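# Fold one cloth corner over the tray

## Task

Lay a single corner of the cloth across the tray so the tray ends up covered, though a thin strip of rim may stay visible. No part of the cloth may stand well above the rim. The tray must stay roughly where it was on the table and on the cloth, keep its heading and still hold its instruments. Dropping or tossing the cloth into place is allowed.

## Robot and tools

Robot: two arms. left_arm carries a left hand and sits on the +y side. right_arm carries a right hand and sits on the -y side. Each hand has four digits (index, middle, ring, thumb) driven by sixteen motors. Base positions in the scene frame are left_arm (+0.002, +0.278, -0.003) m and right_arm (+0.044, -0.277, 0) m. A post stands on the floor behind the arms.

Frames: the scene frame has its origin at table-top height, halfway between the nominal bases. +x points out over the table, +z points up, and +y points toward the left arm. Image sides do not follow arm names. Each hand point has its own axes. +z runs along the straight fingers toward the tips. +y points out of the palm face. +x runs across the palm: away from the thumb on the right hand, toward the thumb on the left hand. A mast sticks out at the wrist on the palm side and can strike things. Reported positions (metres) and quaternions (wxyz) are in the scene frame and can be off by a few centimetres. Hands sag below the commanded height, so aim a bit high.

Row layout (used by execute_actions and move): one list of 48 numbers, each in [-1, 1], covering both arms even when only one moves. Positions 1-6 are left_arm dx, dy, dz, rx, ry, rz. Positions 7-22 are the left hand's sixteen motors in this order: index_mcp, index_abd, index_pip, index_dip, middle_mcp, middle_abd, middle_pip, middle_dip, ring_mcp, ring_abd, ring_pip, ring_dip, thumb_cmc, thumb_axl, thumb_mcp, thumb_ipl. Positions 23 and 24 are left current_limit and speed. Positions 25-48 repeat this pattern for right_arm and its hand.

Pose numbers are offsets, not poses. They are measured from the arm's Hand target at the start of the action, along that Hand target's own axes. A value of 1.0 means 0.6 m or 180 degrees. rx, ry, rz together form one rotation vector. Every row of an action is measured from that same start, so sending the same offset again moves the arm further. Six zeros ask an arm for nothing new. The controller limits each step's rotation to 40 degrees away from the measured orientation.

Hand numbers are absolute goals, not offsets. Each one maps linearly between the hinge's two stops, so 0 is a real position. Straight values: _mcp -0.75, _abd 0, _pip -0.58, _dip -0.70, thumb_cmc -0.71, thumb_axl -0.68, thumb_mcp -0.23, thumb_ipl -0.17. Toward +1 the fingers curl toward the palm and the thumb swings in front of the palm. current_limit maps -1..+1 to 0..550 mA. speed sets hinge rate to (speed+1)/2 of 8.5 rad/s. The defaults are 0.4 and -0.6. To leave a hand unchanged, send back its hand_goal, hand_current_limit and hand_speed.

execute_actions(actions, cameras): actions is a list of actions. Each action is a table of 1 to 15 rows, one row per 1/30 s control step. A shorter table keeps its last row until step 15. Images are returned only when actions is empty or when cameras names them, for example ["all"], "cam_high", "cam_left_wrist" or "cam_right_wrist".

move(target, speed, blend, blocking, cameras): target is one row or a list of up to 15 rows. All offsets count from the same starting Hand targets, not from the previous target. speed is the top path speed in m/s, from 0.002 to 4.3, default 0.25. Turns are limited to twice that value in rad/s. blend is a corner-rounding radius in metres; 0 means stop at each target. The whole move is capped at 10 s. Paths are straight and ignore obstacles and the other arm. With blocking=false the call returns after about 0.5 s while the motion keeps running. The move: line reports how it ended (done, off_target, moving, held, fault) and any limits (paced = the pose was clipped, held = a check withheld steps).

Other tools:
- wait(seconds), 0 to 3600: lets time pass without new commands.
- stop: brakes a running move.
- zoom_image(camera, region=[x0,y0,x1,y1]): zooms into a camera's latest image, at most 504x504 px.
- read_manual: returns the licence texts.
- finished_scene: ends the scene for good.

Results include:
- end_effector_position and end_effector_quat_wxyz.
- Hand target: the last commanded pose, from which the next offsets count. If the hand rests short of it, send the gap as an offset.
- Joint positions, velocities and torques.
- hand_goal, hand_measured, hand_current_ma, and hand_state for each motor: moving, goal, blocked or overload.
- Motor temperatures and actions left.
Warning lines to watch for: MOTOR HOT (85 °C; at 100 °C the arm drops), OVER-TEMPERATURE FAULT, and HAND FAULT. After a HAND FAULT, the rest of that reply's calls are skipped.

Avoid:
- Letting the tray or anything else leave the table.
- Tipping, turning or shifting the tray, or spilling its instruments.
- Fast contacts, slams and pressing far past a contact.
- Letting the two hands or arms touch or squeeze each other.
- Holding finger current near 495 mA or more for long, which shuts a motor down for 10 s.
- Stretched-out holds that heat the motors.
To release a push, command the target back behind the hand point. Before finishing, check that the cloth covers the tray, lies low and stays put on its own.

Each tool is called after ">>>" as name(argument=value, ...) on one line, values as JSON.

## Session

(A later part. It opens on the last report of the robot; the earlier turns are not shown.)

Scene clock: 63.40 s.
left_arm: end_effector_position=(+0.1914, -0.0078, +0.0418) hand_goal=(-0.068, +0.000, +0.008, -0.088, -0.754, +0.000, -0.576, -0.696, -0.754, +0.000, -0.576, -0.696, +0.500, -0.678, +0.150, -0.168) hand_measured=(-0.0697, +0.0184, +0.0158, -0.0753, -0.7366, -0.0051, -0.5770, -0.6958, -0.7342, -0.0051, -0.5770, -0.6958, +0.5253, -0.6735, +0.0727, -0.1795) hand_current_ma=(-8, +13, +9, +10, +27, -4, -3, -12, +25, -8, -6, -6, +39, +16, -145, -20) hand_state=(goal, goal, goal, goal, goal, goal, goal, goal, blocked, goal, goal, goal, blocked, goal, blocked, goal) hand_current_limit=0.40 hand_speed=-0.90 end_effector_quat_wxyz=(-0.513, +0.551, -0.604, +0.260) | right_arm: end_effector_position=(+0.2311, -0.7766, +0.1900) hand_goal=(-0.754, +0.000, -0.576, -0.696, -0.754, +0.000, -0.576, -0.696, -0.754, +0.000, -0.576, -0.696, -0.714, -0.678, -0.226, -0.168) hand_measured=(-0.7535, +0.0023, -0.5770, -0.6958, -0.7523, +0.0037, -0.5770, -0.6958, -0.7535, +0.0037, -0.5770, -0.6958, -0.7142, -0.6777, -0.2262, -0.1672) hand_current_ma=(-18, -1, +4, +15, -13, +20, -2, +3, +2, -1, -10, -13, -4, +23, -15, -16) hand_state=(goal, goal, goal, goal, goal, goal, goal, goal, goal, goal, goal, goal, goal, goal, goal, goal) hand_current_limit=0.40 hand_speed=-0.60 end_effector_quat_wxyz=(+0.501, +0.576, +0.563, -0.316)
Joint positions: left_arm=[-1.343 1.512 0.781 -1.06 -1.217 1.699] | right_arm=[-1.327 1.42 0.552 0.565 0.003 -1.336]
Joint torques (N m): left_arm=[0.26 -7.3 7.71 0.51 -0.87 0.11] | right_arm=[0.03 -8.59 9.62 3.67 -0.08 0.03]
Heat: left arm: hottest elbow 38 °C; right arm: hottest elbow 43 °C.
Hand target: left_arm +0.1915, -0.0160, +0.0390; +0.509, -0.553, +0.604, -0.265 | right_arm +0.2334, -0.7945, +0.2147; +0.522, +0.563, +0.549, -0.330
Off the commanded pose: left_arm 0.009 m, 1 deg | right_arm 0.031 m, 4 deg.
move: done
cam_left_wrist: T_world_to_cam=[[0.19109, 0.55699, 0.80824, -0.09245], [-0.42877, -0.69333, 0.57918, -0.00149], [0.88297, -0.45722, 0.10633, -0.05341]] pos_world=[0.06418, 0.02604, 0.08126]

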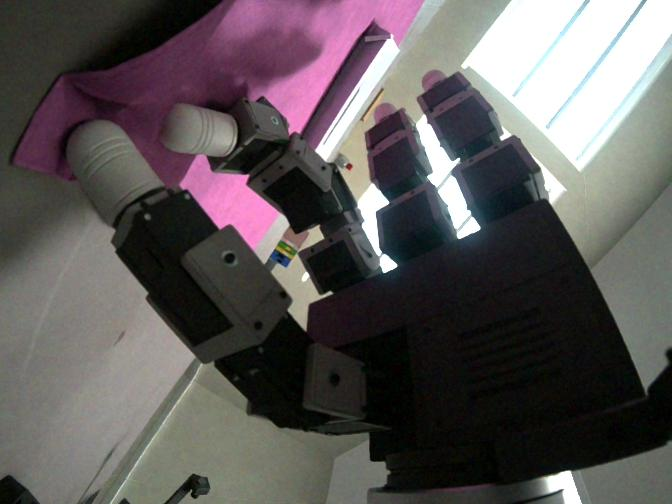

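>>> move(target=[0, 0, 0, 0, 0, 0, -0.03, 0.0, 0.0073, -0.087, -0.754, 0.0, -0.576, -0.696, -0.754, 0.0, -0.576, -0.696, 0.5, -0.678, 0.28, -0.168, 0.4, -0.9, 0,0,0, 0,0,0, -0.754, 0.0, -0.576, -0.696, -0.754, 0.0, -0.576, -0.696, -0.754, 0.0, -0.576, -0.696, -0.714, -0.678, -0.226, -0.168, 0.4, -0.6], speed=0.05, cameras=["cam_left_wrist"])

>>> zoom_image(camera="cam_left_wrist", region=[0, 0, 300, 300])

Scene clock: 64.53 s.
left_arm: end_effector_position=(+0.1919, -0.0080, +0.0415) hand_goal=(-0.030, +0.000, +0.008, -0.088, -0.754, +0.000, -0.576, -0.696, -0.754, +0.000, -0.576, -0.696, +0.500, -0.678, +0.280, -0.168) hand_measured=(-0.0709, +0.0198, +0.0171, -0.0651, -0.7366, -0.0036, -0.5770, -0.6958, -0.7330, -0.0051, -0.5770, -0.6958, +0.5253, -0.6725, +0.1647, -0.1853) hand_current_ma=(-63, +12, +18, +16, +30, -2, +0, -9, +28, -14, -11, -9, +38, +12, -226, -34) hand_state=(blocked, goal, goal, blocked, goal, goal, goal, goal, blocked, goal, goal, goal, blocked, goal, blocked, goal) hand_current_limit=0.40 hand_speed=-0.90 end_effector_quat_wxyz=(+0.514, -0.550, +0.604, -0.261) | right_arm: end_effector_position=(+0.2311, -0.7766, +0.1900) hand_goal=(-0.754, +0.000, -0.576, -0.696, -0.754, +0.000, -0.576, -0.696, -0.754, +0.000, -0.576, -0.696, -0.714, -0.678, -0.226, -0.168) hand_measured=(-0.7535, +0.0023, -0.5770, -0.6958, -0.7535, +0.0037, -0.5770, -0.6958, -0.7523, +0.0037, -0.5770, -0.6958, -0.7142, -0.6777, -0.2262, -0.1672) hand_current_ma=(-1, +9, +6, +8, +2, -1, -13, +22, +7, +15, -1, -2, +4, +12, +3, -8) hand_state=(goal, goal, goal, goal, goal, goal, goal, goal, goal, goal, goal, goal, goal, goal, goal, goal) hand_current_limit=0.40 hand_speed=-0.60 end_effector_quat_wxyz=(+0.501, +0.576, +0.563, -0.316)
Joint positions: left_arm=[-1.343 1.514 0.781 -1.058 -1.22 1.699] | right_arm=[-1.327 1.42 0.552 0.565 0.003 -1.336]
Joint torques (N m): left_arm=[0.15 -7.36 7.69 0.42 -0.76 0.09] | right_arm=[-0.15 -9.29 9.8 3.47 -0.11 -0.06]
Heat: left arm: hottest elbow 38 °C; right arm: hottest elbow 43 °C.
Hand target: left_arm +0.1915, -0.0160, +0.0389; +0.509, -0.553, +0.604, -0.265 | right_arm +0.2334, -0.7945, +0.2147; +0.522, +0.563, +0.549, -0.330
Off the commanded pose: left_arm 0.008 m, 1 deg | right_arm 0.031 m, 4 deg.
move: done
cam_left_wrist: T_world_to_cam=[[0.18919, 0.55617, 0.80924, -0.09184], [-0.43085, -0.69354, 0.57738, -0.00071], [0.88237, -0.45789, 0.10841, -0.05384]] pos_world=[0.06458, 0.02594, 0.08056]

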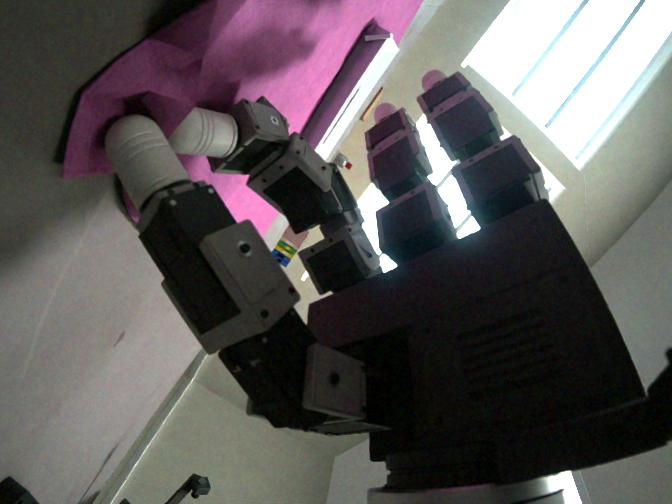

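Scaled by 1.680 from the camera's image (finer frame: 960x720).

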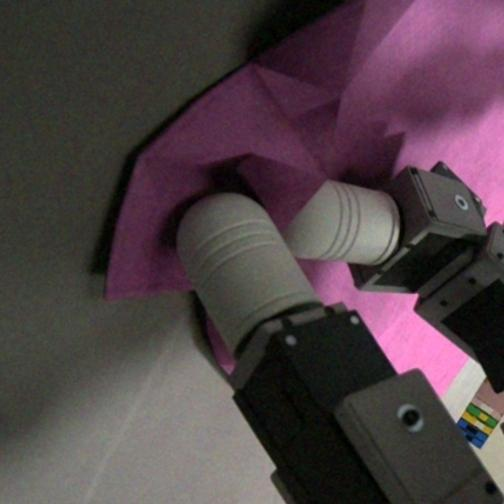

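>>> move(target=[0, 0, 0, 0, 0, 0, 0.04, 0.0, 0.0073, -0.05, -0.754, 0.0, -0.576, -0.696, -0.754, 0.0, -0.576, -0.696, 0.5, -0.678, 0.42, -0.13, 0.4, -0.9, 0,0,0, 0,0,0, -0.754, 0.0, -0.576, -0.696, -0.754, 0.0, -0.576, -0.696, -0.754, 0.0, -0.576, -0.696, -0.714, -0.678, -0.226, -0.168, 0.4, -0.6], speed=0.05, cameras=["cam_left_wrist"])

>>> zoom_image(camera="cam_left_wrist", region=[0, 0, 300, 300])

Scene clock: 65.37 s.
left_arm: end_effector_position=(+0.1920, -0.0080, +0.0415) hand_goal=(+0.040, +0.000, +0.008, -0.050, -0.754, +0.000, -0.576, -0.696, -0.754, +0.000, -0.576, -0.696, +0.500, -0.678, +0.420, -0.130) hand_measured=(-0.0709, +0.0184, +0.0030, -0.0358, -0.7378, -0.0036, -0.5770, -0.6971, -0.7330, -0.0051, -0.5770, -0.6971, +0.5253, -0.6735, +0.1845, -0.1862) hand_current_ma=(-183, +12, -8, +4, +29, +1, -4, -12, +25, -12, -8, -7, +41, +17, -393, -109) hand_state=(blocked, goal, goal, goal, goal, goal, goal, goal, blocked, goal, goal, goal, blocked, goal, blocked, blocked) hand_current_limit=0.40 hand_speed=-0.90 end_effector_quat_wxyz=(+0.514, -0.550, +0.604, -0.261) | right_arm: end_effector_position=(+0.2311, -0.7766, +0.1900) hand_goal=(-0.754, +0.000, -0.576, -0.696, -0.754, +0.000, -0.576, -0.696, -0.754, +0.000, -0.576, -0.696, -0.714, -0.678, -0.226, -0.168) hand_measured=(-0.7535, +0.0023, -0.5770, -0.6971, -0.7535, +0.0037, -0.5770, -0.6958, -0.7535, +0.0037, -0.5770, -0.6958, -0.7142, -0.6777, -0.2262, -0.1672) hand_current_ma=(-2, +12, +5, +8, -5, +12, +0, +1, -7, +8, -10, -11, +14, -2, -10, -2) hand_state=(goal, goal, goal, goal, goal, goal, goal, goal, goal, goal, goal, goal, goal, goal, goal, goal) hand_current_limit=0.40 hand_speed=-0.60 end_effector_quat_wxyz=(+0.501, +0.576, +0.563, -0.316)
Joint positions: left_arm=[-1.343 1.514 0.781 -1.058 -1.221 1.699] | right_arm=[-1.327 1.42 0.552 0.565 0.003 -1.336]
Joint torques (N m): left_arm=[-0.21 -7.47 7.72 0.49 -0.74 0.11] | right_arm=[-0.38 -8.47 9.7 3.69 -0.11 -0.02]
Heat: left arm: hottest elbow 38 °C; right arm: hottest elbow 43 °C.
Hand target: left_arm +0.1915, -0.0160, +0.0389; +0.509, -0.553, +0.604, -0.265 | right_arm +0.2334, -0.7945, +0.2147; +0.522, +0.563, +0.549, -0.330
Off the commanded pose: left_arm 0.008 m, 1 deg | right_arm 0.031 m, 4 deg.
move: done
cam_left_wrist: T_world_to_cam=[[0.18892, 0.55606, 0.80939, -0.09185], [-0.43115, -0.69357, 0.57712, -0.00062], [0.88228, -0.458, 0.10871, -0.05394]] pos_world=[0.06468, 0.02594, 0.08056]

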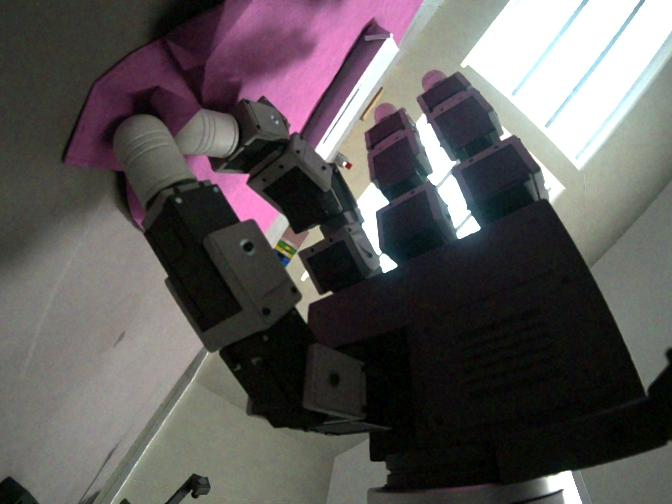

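Scaled by 1.680 from the camera's image (finer frame: 960x720).

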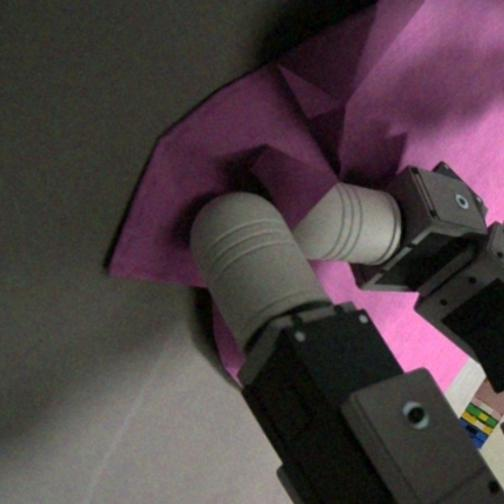

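>>> move(target=[-0.0278, -0.1017, -0.0038, 0, 0, 0, 0.04, 0.0, 0.0073, -0.05, -0.754, 0.0, -0.576, -0.696, -0.754, 0.0, -0.576, -0.696, 0.5, -0.678, 0.42, -0.13, 0.4, -0.9, 0,0,0, 0,0,0, -0.754, 0.0, -0.576, -0.696, -0.754, 0.0, -0.576, -0.696, -0.754, 0.0, -0.576, -0.696, -0.714, -0.678, -0.226, -0.168, 0.4, -0.6], speed=0.08, cameras=["cam_high", "cam_left_wrist"])

>>> zoom_image(camera="cam_high", region=[400, 190, 600, 390])

Scene clock: 67.27 s.
left_arm: end_effector_position=(+0.2058, -0.0048, +0.0839) hand_goal=(+0.040, +0.000, +0.008, -0.050, -0.754, +0.000, -0.576, -0.696, -0.754, +0.000, -0.576, -0.696, +0.500, -0.678, +0.420, -0.130) hand_measured=(-0.0709, -0.0007, -0.0162, -0.0435, -0.7378, -0.0036, -0.5770, -0.6958, -0.7330, -0.0051, -0.5770, -0.6958, +0.5240, -0.6725, +0.2172, -0.1862) hand_current_ma=(-179, -5, -25, -5, +28, -1, +1, -9, +26, -12, -12, -6, +38, +13, -395, -109) hand_state=(blocked, goal, blocked, goal, goal, goal, goal, goal, blocked, goal, goal, goal, blocked, goal, blocked, blocked) hand_current_limit=0.40 hand_speed=-0.90 end_effector_quat_wxyz=(+0.514, -0.546, +0.610, -0.257) | right_arm: end_effector_position=(+0.2311, -0.7766, +0.1900) hand_goal=(-0.754, +0.000, -0.576, -0.696, -0.754, +0.000, -0.576, -0.696, -0.754, +0.000, -0.576, -0.696, -0.714, -0.678, -0.226, -0.168) hand_measured=(-0.7535, +0.0037, -0.5770, -0.6958, -0.7523, +0.0037, -0.5782, -0.6958, -0.7535, +0.0037, -0.5770, -0.6971, -0.7142, -0.6767, -0.2252, -0.1681) hand_current_ma=(+9, +9, -1, +11, -8, +13, -7, -10, -3, -3, -7, -26, -2, -7, +3, -17) hand_state=(goal, goal, goal, goal, goal, goal, goal, goal, goal, goal, goal, goal, goal, goal, goal, goal) hand_current_limit=0.40 hand_speed=-0.60 end_effector_quat_wxyz=(+0.501, +0.576, +0.563, -0.316)
Joint positions: left_arm=[-1.299 1.406 0.812 -1.068 -1.222 1.85] | right_arm=[-1.327 1.42 0.552 0.565 0.003 -1.336]
Joint torques (N m): left_arm=[1.2 -8.35 10.97 -0.42 -1.01 0.23] | right_arm=[-0.56 -8.82 9.72 3.37 -0.1 -0.03]
Heat: left arm: hottest elbow 38 °C; right arm: hottest elbow 43 °C.
Hand target: left_arm +0.2116, -0.0160, +0.0989; +0.509, -0.553, +0.604, -0.265 | right_arm +0.2334, -0.7945, +0.2147; +0.522, +0.563, +0.549, -0.330
Off the commanded pose: left_arm 0.020 m, 1 deg | right_arm 0.031 m, 4 deg.
move: off_target (left_arm)
cam_left_wrist: T_world_to_cam=[[0.19981, 0.54582, 0.81373, -0.13318], [-0.43061, -0.69707, 0.5733, -0.01672], [0.88014, -0.46495, 0.09575, -0.06781]] pos_world=[0.07909, 0.02951, 0.12446]

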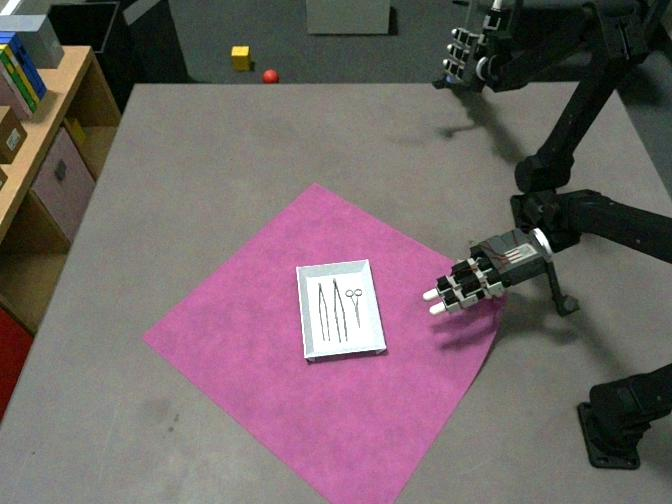

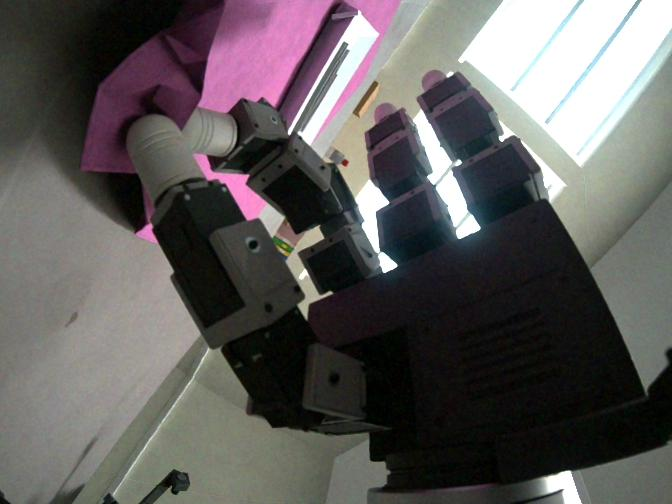

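Scaled by 2.520 from the camera's image (finer frame: 960x720).

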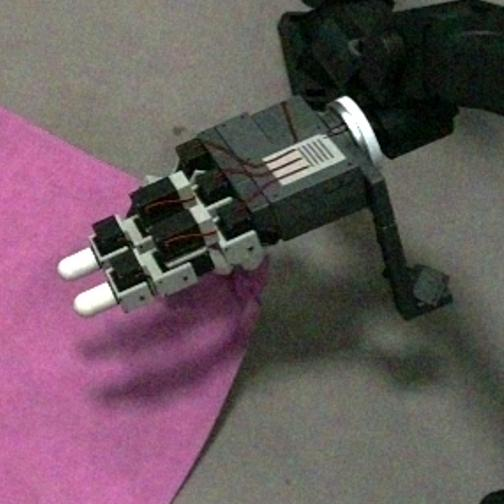

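>>> zoom_image(camera="cam_left_wrist", region=[50, 0, 350, 300])

Scaled by 1.680 from the camera's image (finer frame: 960x720).

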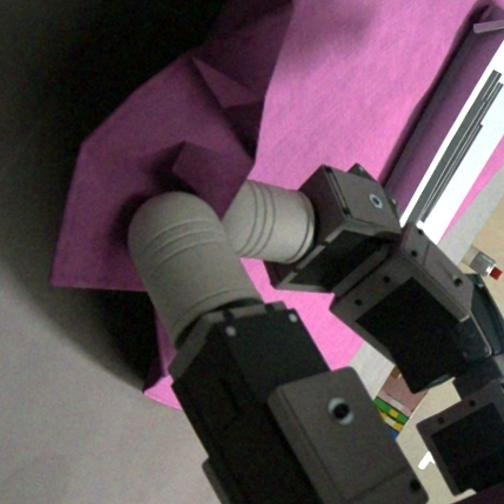

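>>> move(target=[[-0.0447, -0.0877, 0.0318, -0.0143, -0.0243, -0.0129, 0.04, 0.0, 0.0073, -0.05, -0.754, 0.0, -0.576, -0.696, -0.754, 0.0, -0.576, -0.696, 0.5, -0.678, 0.42, -0.13, 0.4, -0.9, 0,0,0, 0,0,0, -0.754, 0.0, -0.576, -0.696, -0.754, 0.0, -0.576, -0.696, -0.754, 0.0, -0.576, -0.696, -0.714, -0.678, -0.226, -0.168, 0.4, -0.6], [-0.0795, -0.2415, 0.1267, -0.043, -0.073, -0.0388, 0.04, 0.0, 0.0073, -0.05, -0.754, 0.0, -0.576, -0.696, -0.754, 0.0, -0.576, -0.696, 0.5, -0.678, 0.42, -0.13, 0.4, -0.9, 0,0,0, 0,0,0, -0.754, 0.0, -0.576, -0.696, -0.754, 0.0, -0.576, -0.696, -0.754, 0.0, -0.576, -0.696, -0.714, -0.678, -0.226, -0.168, 0.4, -0.6], [-0.0915, -0.355, 0.2905, -0.0717, -0.1216, -0.0647, 0.04, 0.0, 0.0073, -0.05, -0.754, 0.0, -0.576, -0.696, -0.754, 0.0, -0.576, -0.696, 0.5, -0.678, 0.42, -0.13, 0.4, -0.9, 0,0,0, 0,0,0, -0.754, 0.0, -0.576, -0.696, -0.754, 0.0, -0.576, -0.696, -0.754, 0.0, -0.576, -0.696, -0.714, -0.678, -0.226, -0.168, 0.4, -0.6]], speed=0.12, blend=[0.03, 0.03, 0], cameras=["cam_high", "cam_left_wrist"])

Scene clock: 73.90 s.
left_arm: end_effector_position=(+0.4385, +0.0318, +0.2269) hand_goal=(+0.040, +0.000, +0.008, -0.050, -0.754, +0.000, -0.576, -0.696, -0.754, +0.000, -0.576, -0.696, +0.500, -0.678, +0.420, -0.130) hand_measured=(-0.0709, -0.0007, -0.0188, -0.0511, -0.7366, -0.0036, -0.5757, -0.6958, -0.7330, -0.0051, -0.5770, -0.6958, +0.5228, -0.6714, +0.2201, -0.1862) hand_current_ma=(-179, +0, -28, -10, +31, +2, -2, -6, +28, -10, -13, -2, +40, +19, -392, -107) hand_state=(blocked, goal, blocked, goal, goal, goal, goal, goal, blocked, goal, goal, goal, blocked, goal, blocked, blocked) hand_current_limit=0.40 hand_speed=-0.90 end_effector_quat_wxyz=(-0.522, +0.701, -0.470, +0.126) | right_arm: end_effector_position=(+0.2311, -0.7766, +0.1900) hand_goal=(-0.754, +0.000, -0.576, -0.696, -0.754, +0.000, -0.576, -0.696, -0.754, +0.000, -0.576, -0.696, -0.714, -0.678, -0.226, -0.168) hand_measured=(-0.7523, +0.0037, -0.5770, -0.6958, -0.7535, +0.0023, -0.5770, -0.6958, -0.7535, +0.0037, -0.5770, -0.6958, -0.7142, -0.6777, -0.2262, -0.1681) hand_current_ma=(+2, +10, +3, +10, -15, +3, -3, +6, +2, +3, -2, -6, +4, +8, -6, -12) hand_state=(goal, goal, goal, goal, goal, goal, goal, goal, goal, goal, goal, goal, goal, goal, goal, goal) hand_current_limit=0.40 hand_speed=-0.60 end_effector_quat_wxyz=(+0.501, +0.576, +0.563, -0.316)
Joint positions: left_arm=[-0.717 1.589 1.452 -1.283 -1.128 2.092] | right_arm=[-1.327 1.42 0.552 0.565 0.003 -1.336]
Joint torques (N m): left_arm=[0.73 -12.16 13.98 -0.12 -0.89 0.15] | right_arm=[-0.5 -9.35 9.57 3.6 -0.11 0]
Heat: left arm: hottest elbow 38 °C; right arm: hottest elbow 44 °C.
Hand target: left_arm +0.4476, +0.0253, +0.2454; -0.520, +0.705, -0.463, +0.137 | right_arm +0.2334, -0.7945, +0.2147; +0.522, +0.563, +0.549, -0.330
Off the commanded pose: left_arm 0.021 m, 2 deg | right_arm 0.031 m, 4 deg.
move: off_target (left_arm)
cam_left_wrist: T_world_to_cam=[[-0.03633, 0.63648, 0.77044, -0.20551], [-0.02318, -0.77128, 0.63607, -0.16348], [0.99907, 0.00525, 0.04278, -0.32428]] pos_world=[0.31273, 0.00642, 0.27619]

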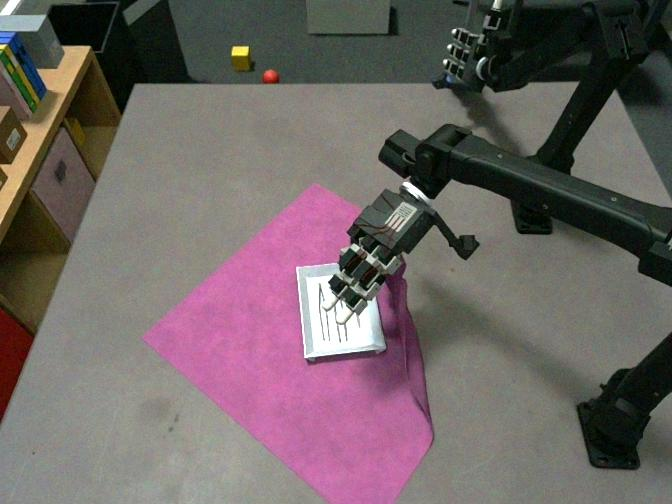

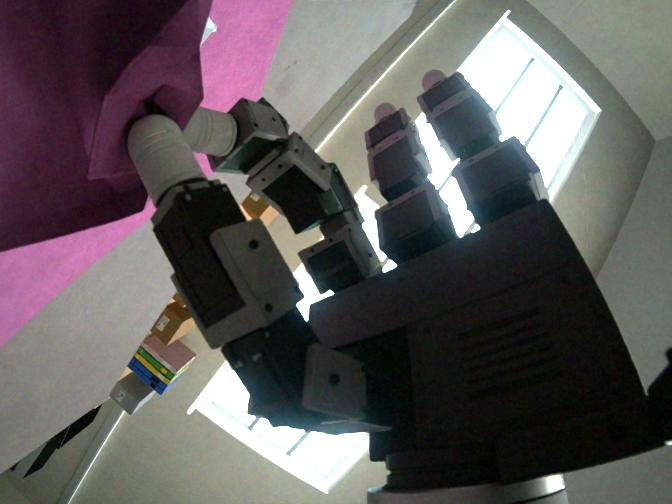

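>>> zoom_image(camera="cam_high", region=[260, 180, 480, 460])

Scaled by 1.800 from the camera's image (finer frame: 960x720).

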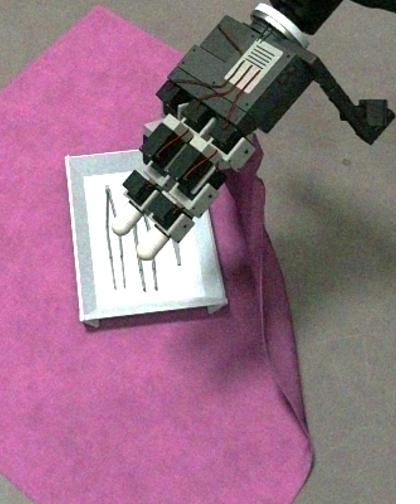

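>>> move(target=[[0.1008, -0.0885, 0.1408, -0.0332, -0.0624, -0.0456, 0.04, 0.0, 0.0073, -0.05, -0.754, 0.0, -0.576, -0.696, -0.754, 0.0, -0.576, -0.696, 0.5, -0.678, 0.42, -0.13, 0.4, -0.9, 0,0,0, 0,0,0, -0.754, 0.0, -0.576, -0.696, -0.754, 0.0, -0.576, -0.696, -0.754, 0.0, -0.576, -0.696, -0.714, -0.678, -0.226, -0.168, 0.4, -0.6], [0.184, -0.0647, 0.2762, -0.0564, -0.106, -0.0775, 0.04, 0.0, 0.0073, -0.05, -0.754, 0.0, -0.576, -0.696, -0.754, 0.0, -0.576, -0.696, 0.5, -0.678, 0.42, -0.13, 0.4, -0.9, 0,0,0, 0,0,0, -0.754, 0.0, -0.576, -0.696, -0.754, 0.0, -0.576, -0.696, -0.754, 0.0, -0.576, -0.696, -0.714, -0.678, -0.226, -0.168, 0.4, -0.6]], speed=0.12, blend=[0.03, 0], cameras=["cam_high", "cam_left_wrist"])

>>> zoom_image(camera="cam_high", region=[230, 180, 450, 460])

Scene clock: 79.27 s.
left_arm: end_effector_position=(+0.6281, +0.0415, +0.1565) hand_goal=(+0.040, +0.000, +0.008, -0.050, -0.754, +0.000, -0.576, -0.696, -0.754, +0.000, -0.576, -0.696, +0.500, -0.678, +0.420, -0.130) hand_measured=(-0.0709, -0.0021, -0.0291, -0.0511, -0.7366, -0.0036, -0.5757, -0.6958, -0.7330, -0.0051, -0.5770, -0.6958, +0.5228, -0.6714, +0.2291, -0.1853) hand_current_ma=(-181, -1, -46, -13, +29, +0, -3, -13, +26, -12, -14, -1, +34, +15, -390, -113) hand_state=(blocked, goal, blocked, goal, goal, goal, goal, goal, blocked, goal, goal, goal, blocked, goal, blocked, blocked) hand_current_limit=0.40 hand_speed=-0.90 end_effector_quat_wxyz=(-0.503, +0.802, -0.319, +0.039) | right_arm: end_effector_position=(+0.2311, -0.7766, +0.1900) hand_goal=(-0.754, +0.000, -0.576, -0.696, -0.754, +0.000, -0.576, -0.696, -0.754, +0.000, -0.576, -0.696, -0.714, -0.678, -0.226, -0.168) hand_measured=(-0.7535, +0.0037, -0.5770, -0.6958, -0.7535, +0.0037, -0.5770, -0.6958, -0.7535, +0.0023, -0.5770, -0.6958, -0.7142, -0.6777, -0.2262, -0.1672) hand_current_ma=(+0, +7, +6, +14, -3, -5, +2, +7, +14, +13, -10, -11, -10, +22, -2, -16) hand_state=(goal, goal, goal, goal, goal, goal, goal, goal, goal, goal, goal, goal, goal, goal, goal, goal) hand_current_limit=0.40 hand_speed=-0.60 end_effector_quat_wxyz=(+0.501, +0.576, +0.563, -0.316)
Joint positions: left_arm=[-0.484 2.194 2.184 -1.677 -1.053 1.738] | right_arm=[-1.327 1.42 0.552 0.565 0.003 -1.336]
Joint torques (N m): left_arm=[0.79 -19.66 13.41 -0.69 -0.85 -0.06] | right_arm=[-0.21 -8.7 9.78 3.62 -0.1 -0.04]
Heat: left arm: hottest elbow 39 °C; right arm: hottest elbow 44 °C.
Hand target: left_arm +0.6379, +0.0390, +0.1767; -0.505, +0.811, -0.293, +0.039 | right_arm +0.2334, -0.7945, +0.2147; +0.522, +0.563, +0.549, -0.330
Off the commanded pose: left_arm 0.023 m, 3 deg | right_arm 0.031 m, 4 deg.
joint sent to its limit (left arm) — joint 4 (wrist pitch), lower limit. The joint targets still meet the commanded pose.
move: off_target (left_arm)
cam_left_wrist: T_world_to_cam=[[-0.28635, 0.63942, 0.71355, 0.01526], [0.26872, -0.66125, 0.70039, -0.30487], [0.91967, 0.3923, 0.01752, -0.47309]] pos_world=[0.52139, -0.02576, 0.21093]

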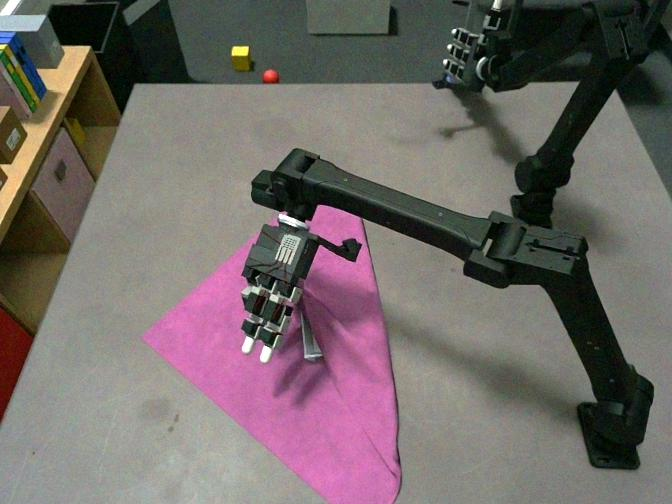

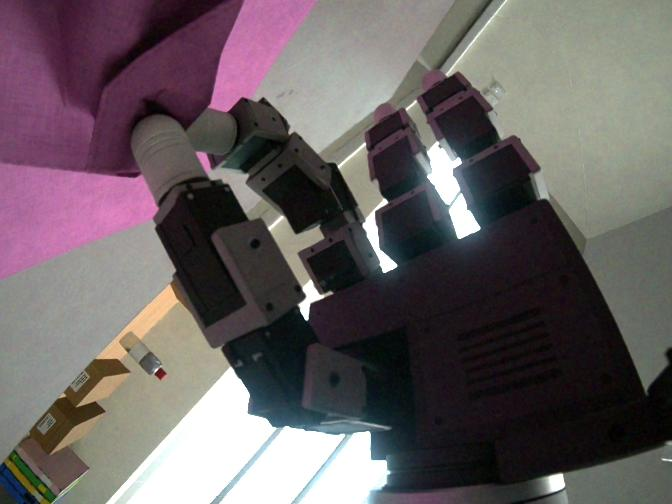

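Scaled by 1.800 from the camera's image (finer frame: 960x720).

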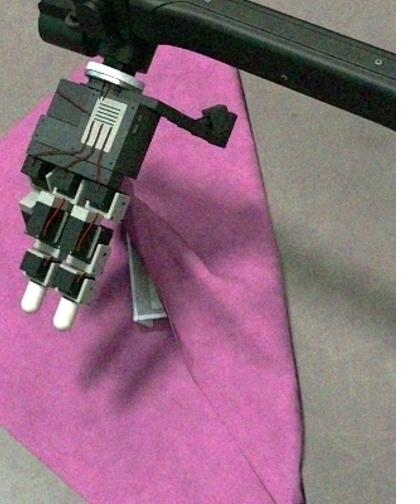

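>>> move(target=[0.0818, 0.0198, 0.073, 0, 0, 0, 0.04, 0.0, 0.0073, -0.05, -0.754, 0.0, -0.576, -0.696, -0.754, 0.0, -0.576, -0.696, 0.5, -0.678, 0.42, -0.13, 0.4, -0.9, 0,0,0, 0,0,0, -0.754, 0.0, -0.576, -0.696, -0.754, 0.0, -0.576, -0.696, -0.754, 0.0, -0.576, -0.696, -0.714, -0.678, -0.226, -0.168, 0.4, -0.6], speed=0.08, cameras=["cam_high", "cam_left_wrist"])

>>> zoom_image(camera="cam_high", region=[210, 180, 430, 460])

>>> zoom_image(camera="cam_left_wrist", region=[0, 0, 340, 300])

Scene clock: 83.30 s.
left_arm: end_effector_position=(+0.6789, +0.0434, +0.1135) hand_goal=(+0.040, +0.000, +0.008, -0.050, -0.754, +0.000, -0.576, -0.696, -0.754, +0.000, -0.576, -0.696, +0.500, -0.678, +0.420, -0.130) hand_measured=(-0.0709, -0.0021, -0.0304, -0.0537, -0.7378, -0.0036, -0.5770, -0.6958, -0.7330, -0.0051, -0.5770, -0.6958, +0.5240, -0.6704, +0.2291, -0.1862) hand_current_ma=(-183, -2, -48, -9, +32, -4, -4, -11, +26, -10, -9, -7, +38, +20, -388, -105) hand_state=(blocked, goal, blocked, goal, goal, goal, goal, goal, blocked, goal, goal, goal, blocked, goal, blocked, blocked) hand_current_limit=0.40 hand_speed=-0.90 end_effector_quat_wxyz=(-0.503, +0.807, -0.307, +0.035) | right_arm: end_effector_position=(+0.2311, -0.7766, +0.1900) hand_goal=(-0.754, +0.000, -0.576, -0.696, -0.754, +0.000, -0.576, -0.696, -0.754, +0.000, -0.576, -0.696, -0.714, -0.678, -0.226, -0.168) hand_measured=(-0.7535, +0.0037, -0.5770, -0.6958, -0.7535, +0.0037, -0.5770, -0.6958, -0.7523, +0.0023, -0.5770, -0.6958, -0.7142, -0.6777, -0.2262, -0.1681) hand_current_ma=(-8, +15, -2, +13, -13, -5, +2, -6, -5, -8, -7, +6, -4, +10, -8, -12) hand_state=(goal, goal, goal, goal, goal, goal, goal, goal, goal, goal, goal, goal, goal, goal, goal, goal) hand_current_limit=0.40 hand_speed=-0.60 end_effector_quat_wxyz=(+0.501, +0.576, +0.563, -0.316)
Joint positions: left_arm=[-0.445 2.374 2.393 -1.681 -1.054 1.761] | right_arm=[-1.327 1.42 0.552 0.565 0.003 -1.336]
Joint torques (N m): left_arm=[0.91 -21.07 13.56 -0.51 -1.06 0.14] | right_arm=[-0.44 -9.23 9.72 3.37 -0.11 0.02]
Motor temperatures (°C): left_arm=[33 36 40 33 35 33] | right_arm=[41 35 44 32 35 34]
Heat: left arm: hottest elbow 40 °C; right arm: hottest elbow 44 °C.
Hand target: left_arm +0.6889, +0.0449, +0.1337; -0.505, +0.811, -0.293, +0.039 | right_arm +0.2334, -0.7945, +0.2147; +0.522, +0.563, +0.549, -0.330
Off the commanded pose: left_arm 0.023 m, 2 deg | right_arm 0.031 m, 4 deg.
joint sent to its limit (left arm) — joint 4 (wrist pitch), lower limit. The joint targets still meet the commanded pose.
move: off_target (left_arm)
cam_left_wrist: T_world_to_cam=[[-0.30658, 0.63381, 0.71013, 0.07359], [0.28279, -0.65172, 0.70377, -0.29742], [0.90887, 0.41658, 0.02057, -0.51381]] pos_world=[0.57366, -0.02644, 0.16762]

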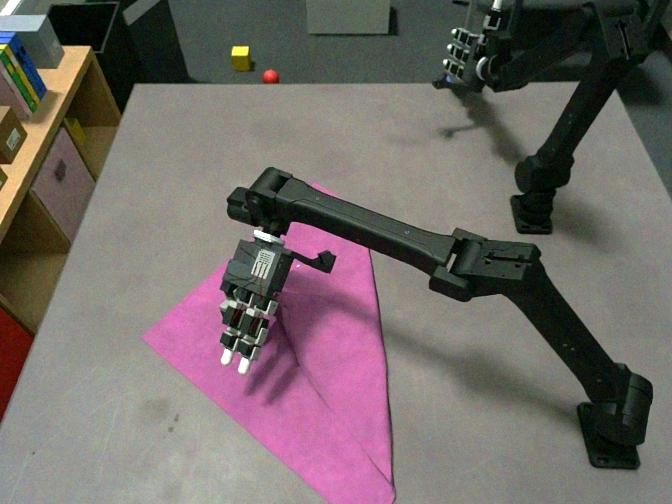

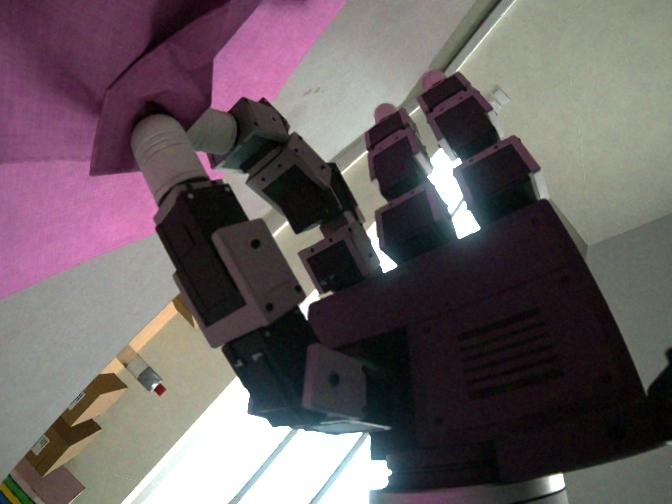

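Scaled by 1.800 from the camera's image (finer frame: 960x720).

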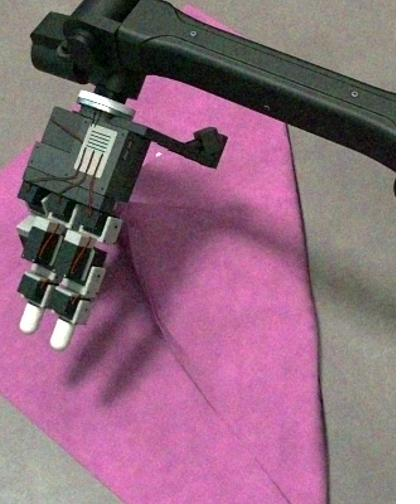

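Scaled by 1.482 from the camera's image (finer frame: 960x720).

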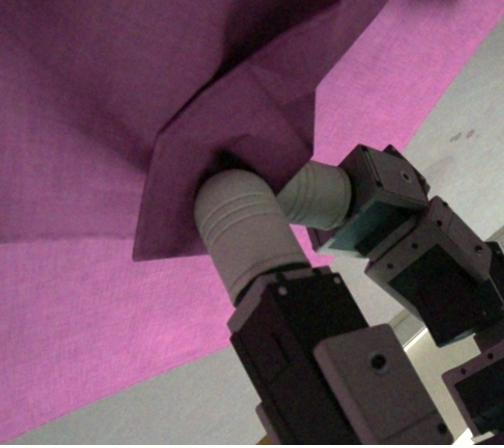

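>>> move(target=[0.0313, 0.0478, 0.0393, 0, 0, 0, 0.04, 0.0, 0.0073, -0.05, -0.754, 0.0, -0.576, -0.696, -0.754, 0.0, -0.576, -0.696, 0.5, -0.678, 0.42, -0.13, 0.4, -0.9, 0,0,0, 0,0,0, -0.754, 0.0, -0.576, -0.696, -0.754, 0.0, -0.576, -0.696, -0.754, 0.0, -0.576, -0.696, -0.714, -0.678, -0.226, -0.168, 0.4, -0.6], speed=0.06, cameras=["cam_high", "cam_left_wrist"])

>>> zoom_image(camera="cam_high", region=[210, 180, 430, 460])

>>> zoom_image(camera="cam_left_wrist", region=[0, 0, 340, 300])

Scene clock: 85.73 s.
left_arm: end_effector_position=(+0.6858, +0.0428, +0.0753) hand_goal=(+0.040, +0.000, +0.008, -0.050, -0.754, +0.000, -0.576, -0.696, -0.754, +0.000, -0.576, -0.696, +0.500, -0.678, +0.420, -0.130) hand_measured=(-0.0697, -0.0036, -0.0304, -0.0549, -0.7366, -0.0036, -0.5757, -0.6958, -0.7330, -0.0051, -0.5770, -0.6971, +0.5253, -0.6693, +0.2310, -0.1862) hand_current_ma=(-179, -4, -49, -18, +28, +2, -4, -9, +24, -7, -14, -9, +38, +21, -392, -106) hand_state=(blocked, goal, blocked, goal, goal, goal, goal, goal, blocked, goal, goal, goal, blocked, goal, blocked, blocked) hand_current_limit=0.40 hand_speed=-0.90 end_effector_quat_wxyz=(-0.505, +0.804, -0.314, +0.018) | right_arm: end_effector_position=(+0.2311, -0.7766, +0.1900) hand_goal=(-0.754, +0.000, -0.576, -0.696, -0.754, +0.000, -0.576, -0.696, -0.754, +0.000, -0.576, -0.696, -0.714, -0.678, -0.226, -0.168) hand_measured=(-0.7535, +0.0023, -0.5770, -0.6958, -0.7523, +0.0037, -0.5757, -0.6971, -0.7535, +0.0037, -0.5770, -0.6958, -0.7142, -0.6777, -0.2262, -0.1681) hand_current_ma=(+8, +6, +8, -3, -3, +15, -4, -7, +6, -1, -14, -6, +7, +13, -13, -13) hand_state=(goal, goal, goal, goal, goal, goal, goal, goal, goal, goal, goal, goal, goal, goal, goal, goal) hand_current_limit=0.40 hand_speed=-0.60 end_effector_quat_wxyz=(+0.501, +0.576, +0.563, -0.316)
Joint positions: left_arm=[-0.442 2.451 2.433 -1.681 -1.055 1.762] | right_arm=[-1.327 1.42 0.552 0.565 0.003 -1.336]
Joint torques (N m): left_arm=[1.55 -21.42 13.48 -0.17 -1.06 -0.02] | right_arm=[-0.44 -9.64 9.62 3.59 -0.08 0.01]
Heat: left arm: hottest elbow 40 °C; right arm: hottest elbow 44 °C.
Hand target: left_arm +0.7004, +0.0450, +0.0938; -0.505, +0.811, -0.293, +0.039 | right_arm +0.2334, -0.7945, +0.2147; +0.522, +0.563, +0.549, -0.330
Off the commanded pose: left_arm 0.024 m, 3 deg | right_arm 0.031 m, 4 deg.
move: off_target (left_arm)
cam_left_wrist: T_world_to_cam=[[-0.28531, 0.61987, 0.73099, 0.08767], [0.30716, -0.66333, 0.68238, -0.28751], [0.90788, 0.41922, -0.00114, -0.51689]] pos_world=[0.5826, -0.02837, 0.13152]

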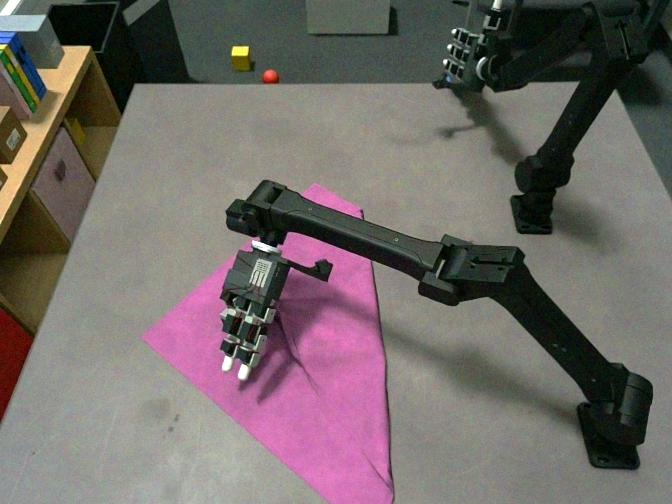

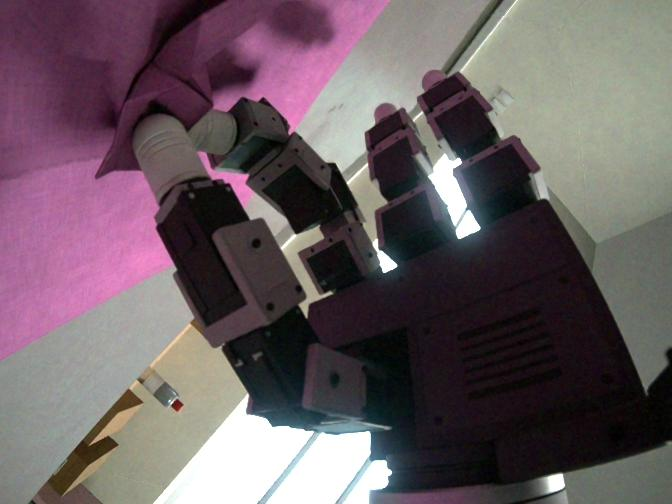

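Scaled by 1.800 from the camera's image (finer frame: 960x720).

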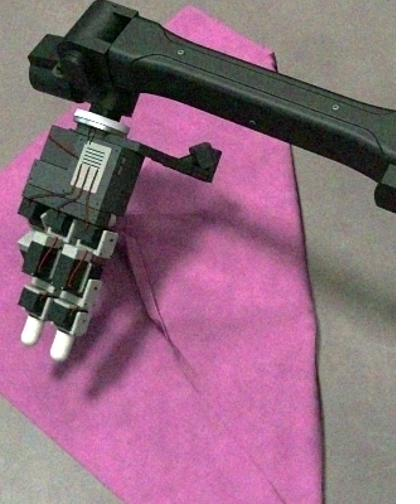

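Scaled by 1.482 from the camera's image (finer frame: 960x720).

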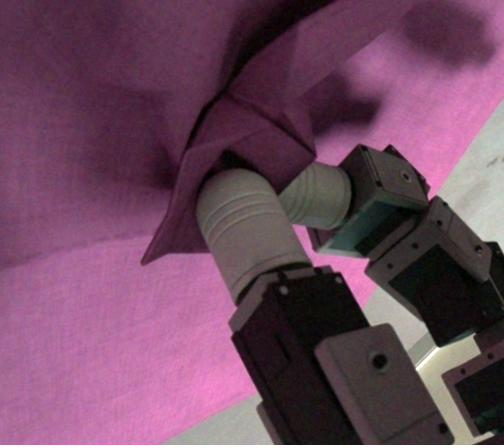

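>>> move(target=[0.027, 0.007, 0.016, 0, 0, 0, 0.04, 0.0, 0.0073, -0.05, -0.754, 0.0, -0.576, -0.696, -0.754, 0.0, -0.576, -0.696, 0.5, -0.678, 0.42, -0.13, 0.4, -0.9, 0,0,0, 0,0,0, -0.754, 0.0, -0.576, -0.696, -0.754, 0.0, -0.576, -0.696, -0.754, 0.0, -0.576, -0.696, -0.714, -0.678, -0.226, -0.168, 0.4, -0.6], speed=0.04, cameras=["cam_high", "cam_left_wrist"])

>>> zoom_image(camera="cam_high", region=[210, 180, 430, 460])

>>> zoom_image(camera="cam_left_wrist", region=[0, 0, 340, 300])

Scene clock: 87.43 s.
left_arm: end_effector_position=(+0.7047, +0.0383, +0.0641) hand_goal=(+0.040, +0.000, +0.008, -0.050, -0.754, +0.000, -0.576, -0.696, -0.754, +0.000, -0.576, -0.696, +0.500, -0.678, +0.420, -0.130) hand_measured=(-0.0709, -0.0021, -0.0329, -0.0549, -0.7366, -0.0036, -0.5770, -0.6958, -0.7330, -0.0051, -0.5770, -0.6958, +0.5278, -0.6693, +0.2330, -0.1853) hand_current_ma=(-175, -5, -51, -18, +27, -1, -2, -8, +23, -12, -12, -6, +44, +20, -386, -109) hand_state=(blocked, goal, blocked, goal, goal, goal, goal, goal, blocked, goal, goal, goal, blocked, goal, blocked, blocked) hand_current_limit=0.40 hand_speed=-0.90 end_effector_quat_wxyz=(-0.504, +0.808, -0.305, +0.030) | right_arm: end_effector_position=(+0.2311, -0.7766, +0.1900) hand_goal=(-0.754, +0.000, -0.576, -0.696, -0.754, +0.000, -0.576, -0.696, -0.754, +0.000, -0.576, -0.696, -0.714, -0.678, -0.226, -0.168) hand_measured=(-0.7523, +0.0037, -0.5757, -0.6958, -0.7535, +0.0037, -0.5770, -0.6958, -0.7535, +0.0037, -0.5770, -0.6958, -0.7154, -0.6767, -0.2262, -0.1672) hand_current_ma=(-7, +7, -14, +10, -2, +4, +4, -2, +1, +8, +1, -14, +11, +15, -10, -13) hand_state=(goal, goal, goal, goal, goal, goal, goal, goal, goal, goal, goal, goal, goal, goal, goal, goal) hand_current_limit=0.40 hand_speed=-0.60 end_effector_quat_wxyz=(+0.501, +0.576, +0.563, -0.316)
Joint positions: left_arm=[-0.436 2.518 2.534 -1.681 -1.056 1.764] | right_arm=[-1.327 1.42 0.552 0.565 0.003 -1.336]
Joint torques (N m): left_arm=[1.14 -22.18 13.48 -0.49 -1.06 0.09] | right_arm=[-0.21 -9 9.74 3.52 -0.12 0.01]
Heat: left arm: hottest elbow 40 °C; right arm: hottest elbow 44 °C.
Hand target: left_arm +0.7154, +0.0427, +0.0821; -0.505, +0.811, -0.293, +0.039 | right_arm +0.2334, -0.7945, +0.2147; +0.522, +0.563, +0.549, -0.330
Off the commanded pose: left_arm 0.021 m, 2 deg | right_arm 0.031 m, 4 deg.
joint sent to its limit (left arm) — joint 4 (wrist pitch), lower limit. The joint targets still meet the commanded pose.
move: off_target (left_arm)
cam_left_wrist: T_world_to_cam=[[-0.30816, 0.62831, 0.71432, 0.12092], [0.29172, -0.65228, 0.69959, -0.27928], [0.9055, 0.42397, 0.01771, -0.53189]] pos_world=[0.60036, -0.03264, 0.11843]

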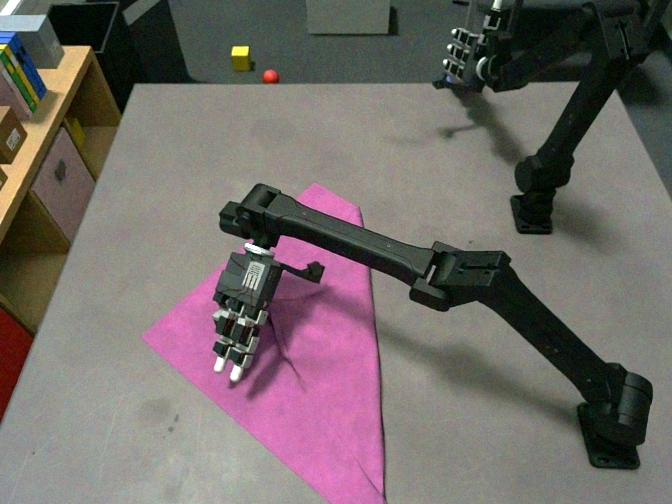

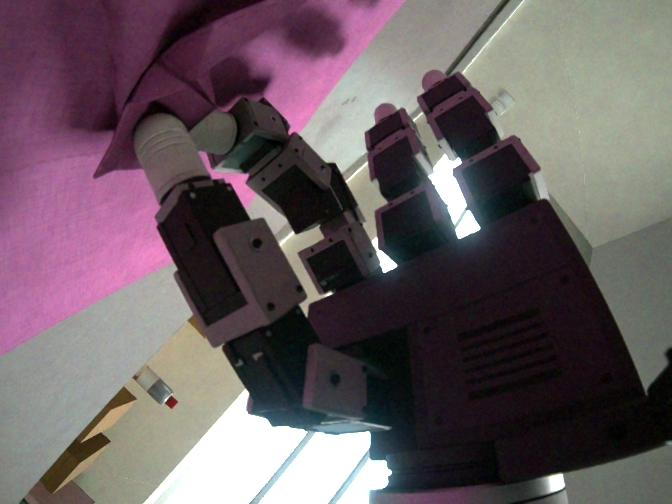

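Scaled by 1.800 from the camera's image (finer frame: 960x720).

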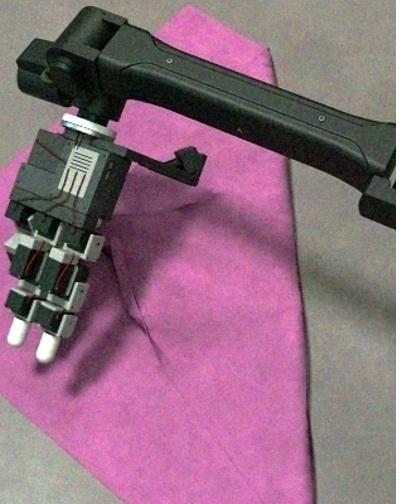

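Scaled by 1.482 from the camera's image (finer frame: 960x720).

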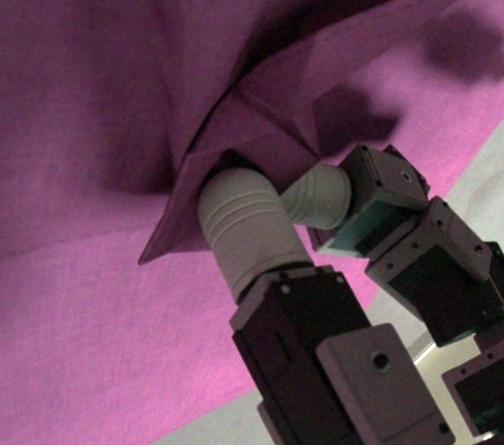

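>>> zoom_image(camera="cam_high", region=[270, 230, 410, 370])

Scaled by 3.600 from the camera's image (finer frame: 960x720).

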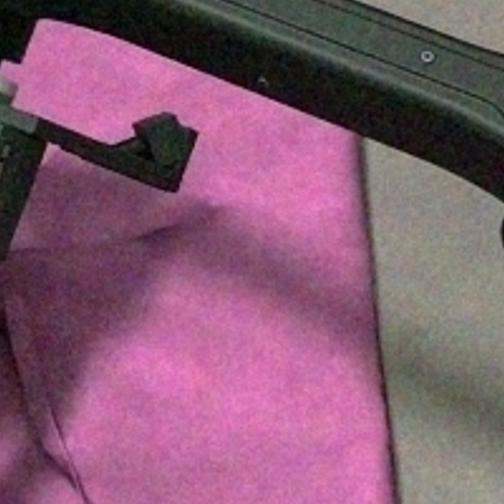

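>>> move(target=[-0.0137, 0.0072, -0.006, 0, 0, 0, -0.1, 0.0, 0.0073, -0.05, -0.754, 0.0, -0.576, -0.696, -0.754, 0.0, -0.576, -0.696, 0.5, -0.678, 0.02, -0.168, 0.4, -0.9, 0,0,0, 0,0,0, -0.754, 0.0, -0.576, -0.696, -0.754, 0.0, -0.576, -0.696, -0.754, 0.0, -0.576, -0.696, -0.714, -0.678, -0.226, -0.168, 0.4, -0.6], speed=0.04, cameras=["cam_high", "cam_left_wrist"])

>>> zoom_image(camera="cam_left_wrist", region=[0, 0, 340, 300])

>>> zoom_image(camera="cam_high", region=[210, 180, 430, 460])

Scene clock: 90.73 s.
left_arm: end_effector_position=(+0.7020, +0.0399, +0.0599) hand_goal=(-0.100, +0.000, +0.008, -0.050, -0.754, +0.000, -0.576, -0.696, -0.754, +0.000, -0.576, -0.696, +0.500, -0.678, +0.020, -0.168) hand_measured=(-0.0986, -0.0021, -0.0085, -0.0549, -0.7378, -0.0036, -0.5770, -0.6945, -0.7330, -0.0051, -0.5770, -0.6958, +0.4989, -0.6777, +0.0301, -0.1662) hand_current_ma=(-4, -4, -18, -15, +27, -2, -3, -8, +25, -9, -11, -3, +10, +12, +11, -3) hand_state=(goal, goal, goal, goal, goal, goal, goal, goal, blocked, goal, goal, goal, goal, goal, goal, goal) hand_current_limit=0.40 hand_speed=-0.90 end_effector_quat_wxyz=(-0.505, +0.807, -0.307, +0.025) | right_arm: end_effector_position=(+0.2311, -0.7766, +0.1900) hand_goal=(-0.754, +0.000, -0.576, -0.696, -0.754, +0.000, -0.576, -0.696, -0.754, +0.000, -0.576, -0.696, -0.714, -0.678, -0.226, -0.168) hand_measured=(-0.7523, +0.0023, -0.5770, -0.6958, -0.7535, +0.0023, -0.5770, -0.6958, -0.7535, +0.0023, -0.5770, -0.6958, -0.7142, -0.6767, -0.2262, -0.1681) hand_current_ma=(-9, -2, -12, +8, -12, +29, -3, +4, -12, -5, +0, -1, +2, +5, -17, -6) hand_state=(goal, goal, goal, goal, goal, goal, goal, goal, goal, goal, goal, goal, goal, goal, goal, goal) hand_current_limit=0.40 hand_speed=-0.60 end_effector_quat_wxyz=(+0.501, +0.576, +0.563, -0.316)
Joint positions: left_arm=[-0.436 2.517 2.519 -1.681 -1.056 1.761] | right_arm=[-1.327 1.42 0.552 0.565 0.003 -1.336]
Joint torques (N m): left_arm=[0.67 -24.12 9.25 -0.29 -1.02 -0.06] | right_arm=[0.15 -9 9.61 3.47 -0.08 0]
Heat: left arm: hottest elbow 40 °C; right arm: hottest elbow 44 °C.
Hand target: left_arm +0.7054, +0.0428, +0.0820; -0.505, +0.811, -0.293, +0.039 | right_arm +0.2334, -0.7945, +0.2147; +0.522, +0.563, +0.549, -0.330
Off the commanded pose: left_arm 0.023 m, 2 deg | right_arm 0.031 m, 4 deg.
move: off_target (left_arm)
cam_left_wrist: T_world_to_cam=[[-0.3026, 0.62381, 0.72063, 0.11794], [0.299, -0.65578, 0.69322, -0.27914], [0.905, 0.42523, 0.01192, -0.5293]] pos_world=[0.59817, -0.03155, 0.11482]

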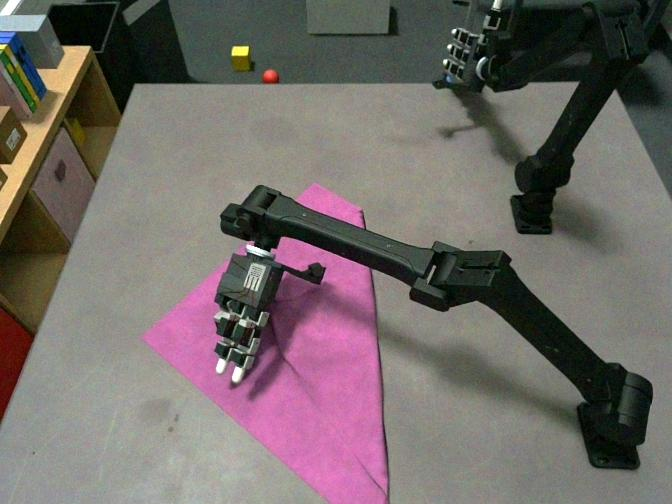

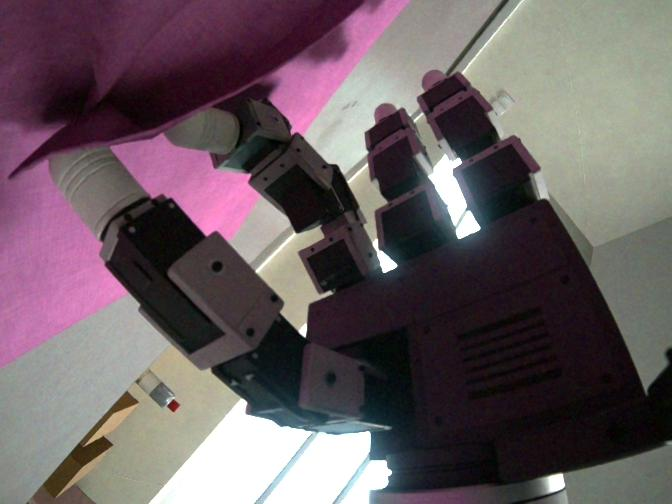

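Scaled by 1.482 from the camera's image (finer frame: 960x720).

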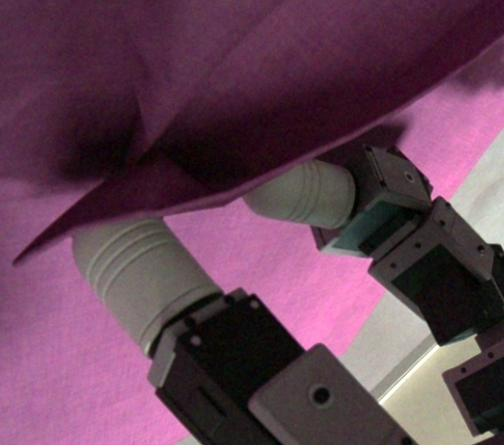

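Scaled by 1.800 from the camera's image (finer frame: 960x720).

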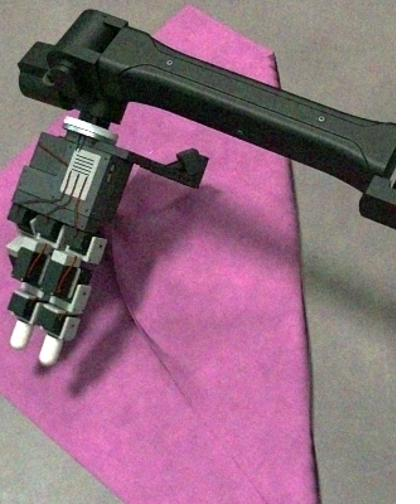

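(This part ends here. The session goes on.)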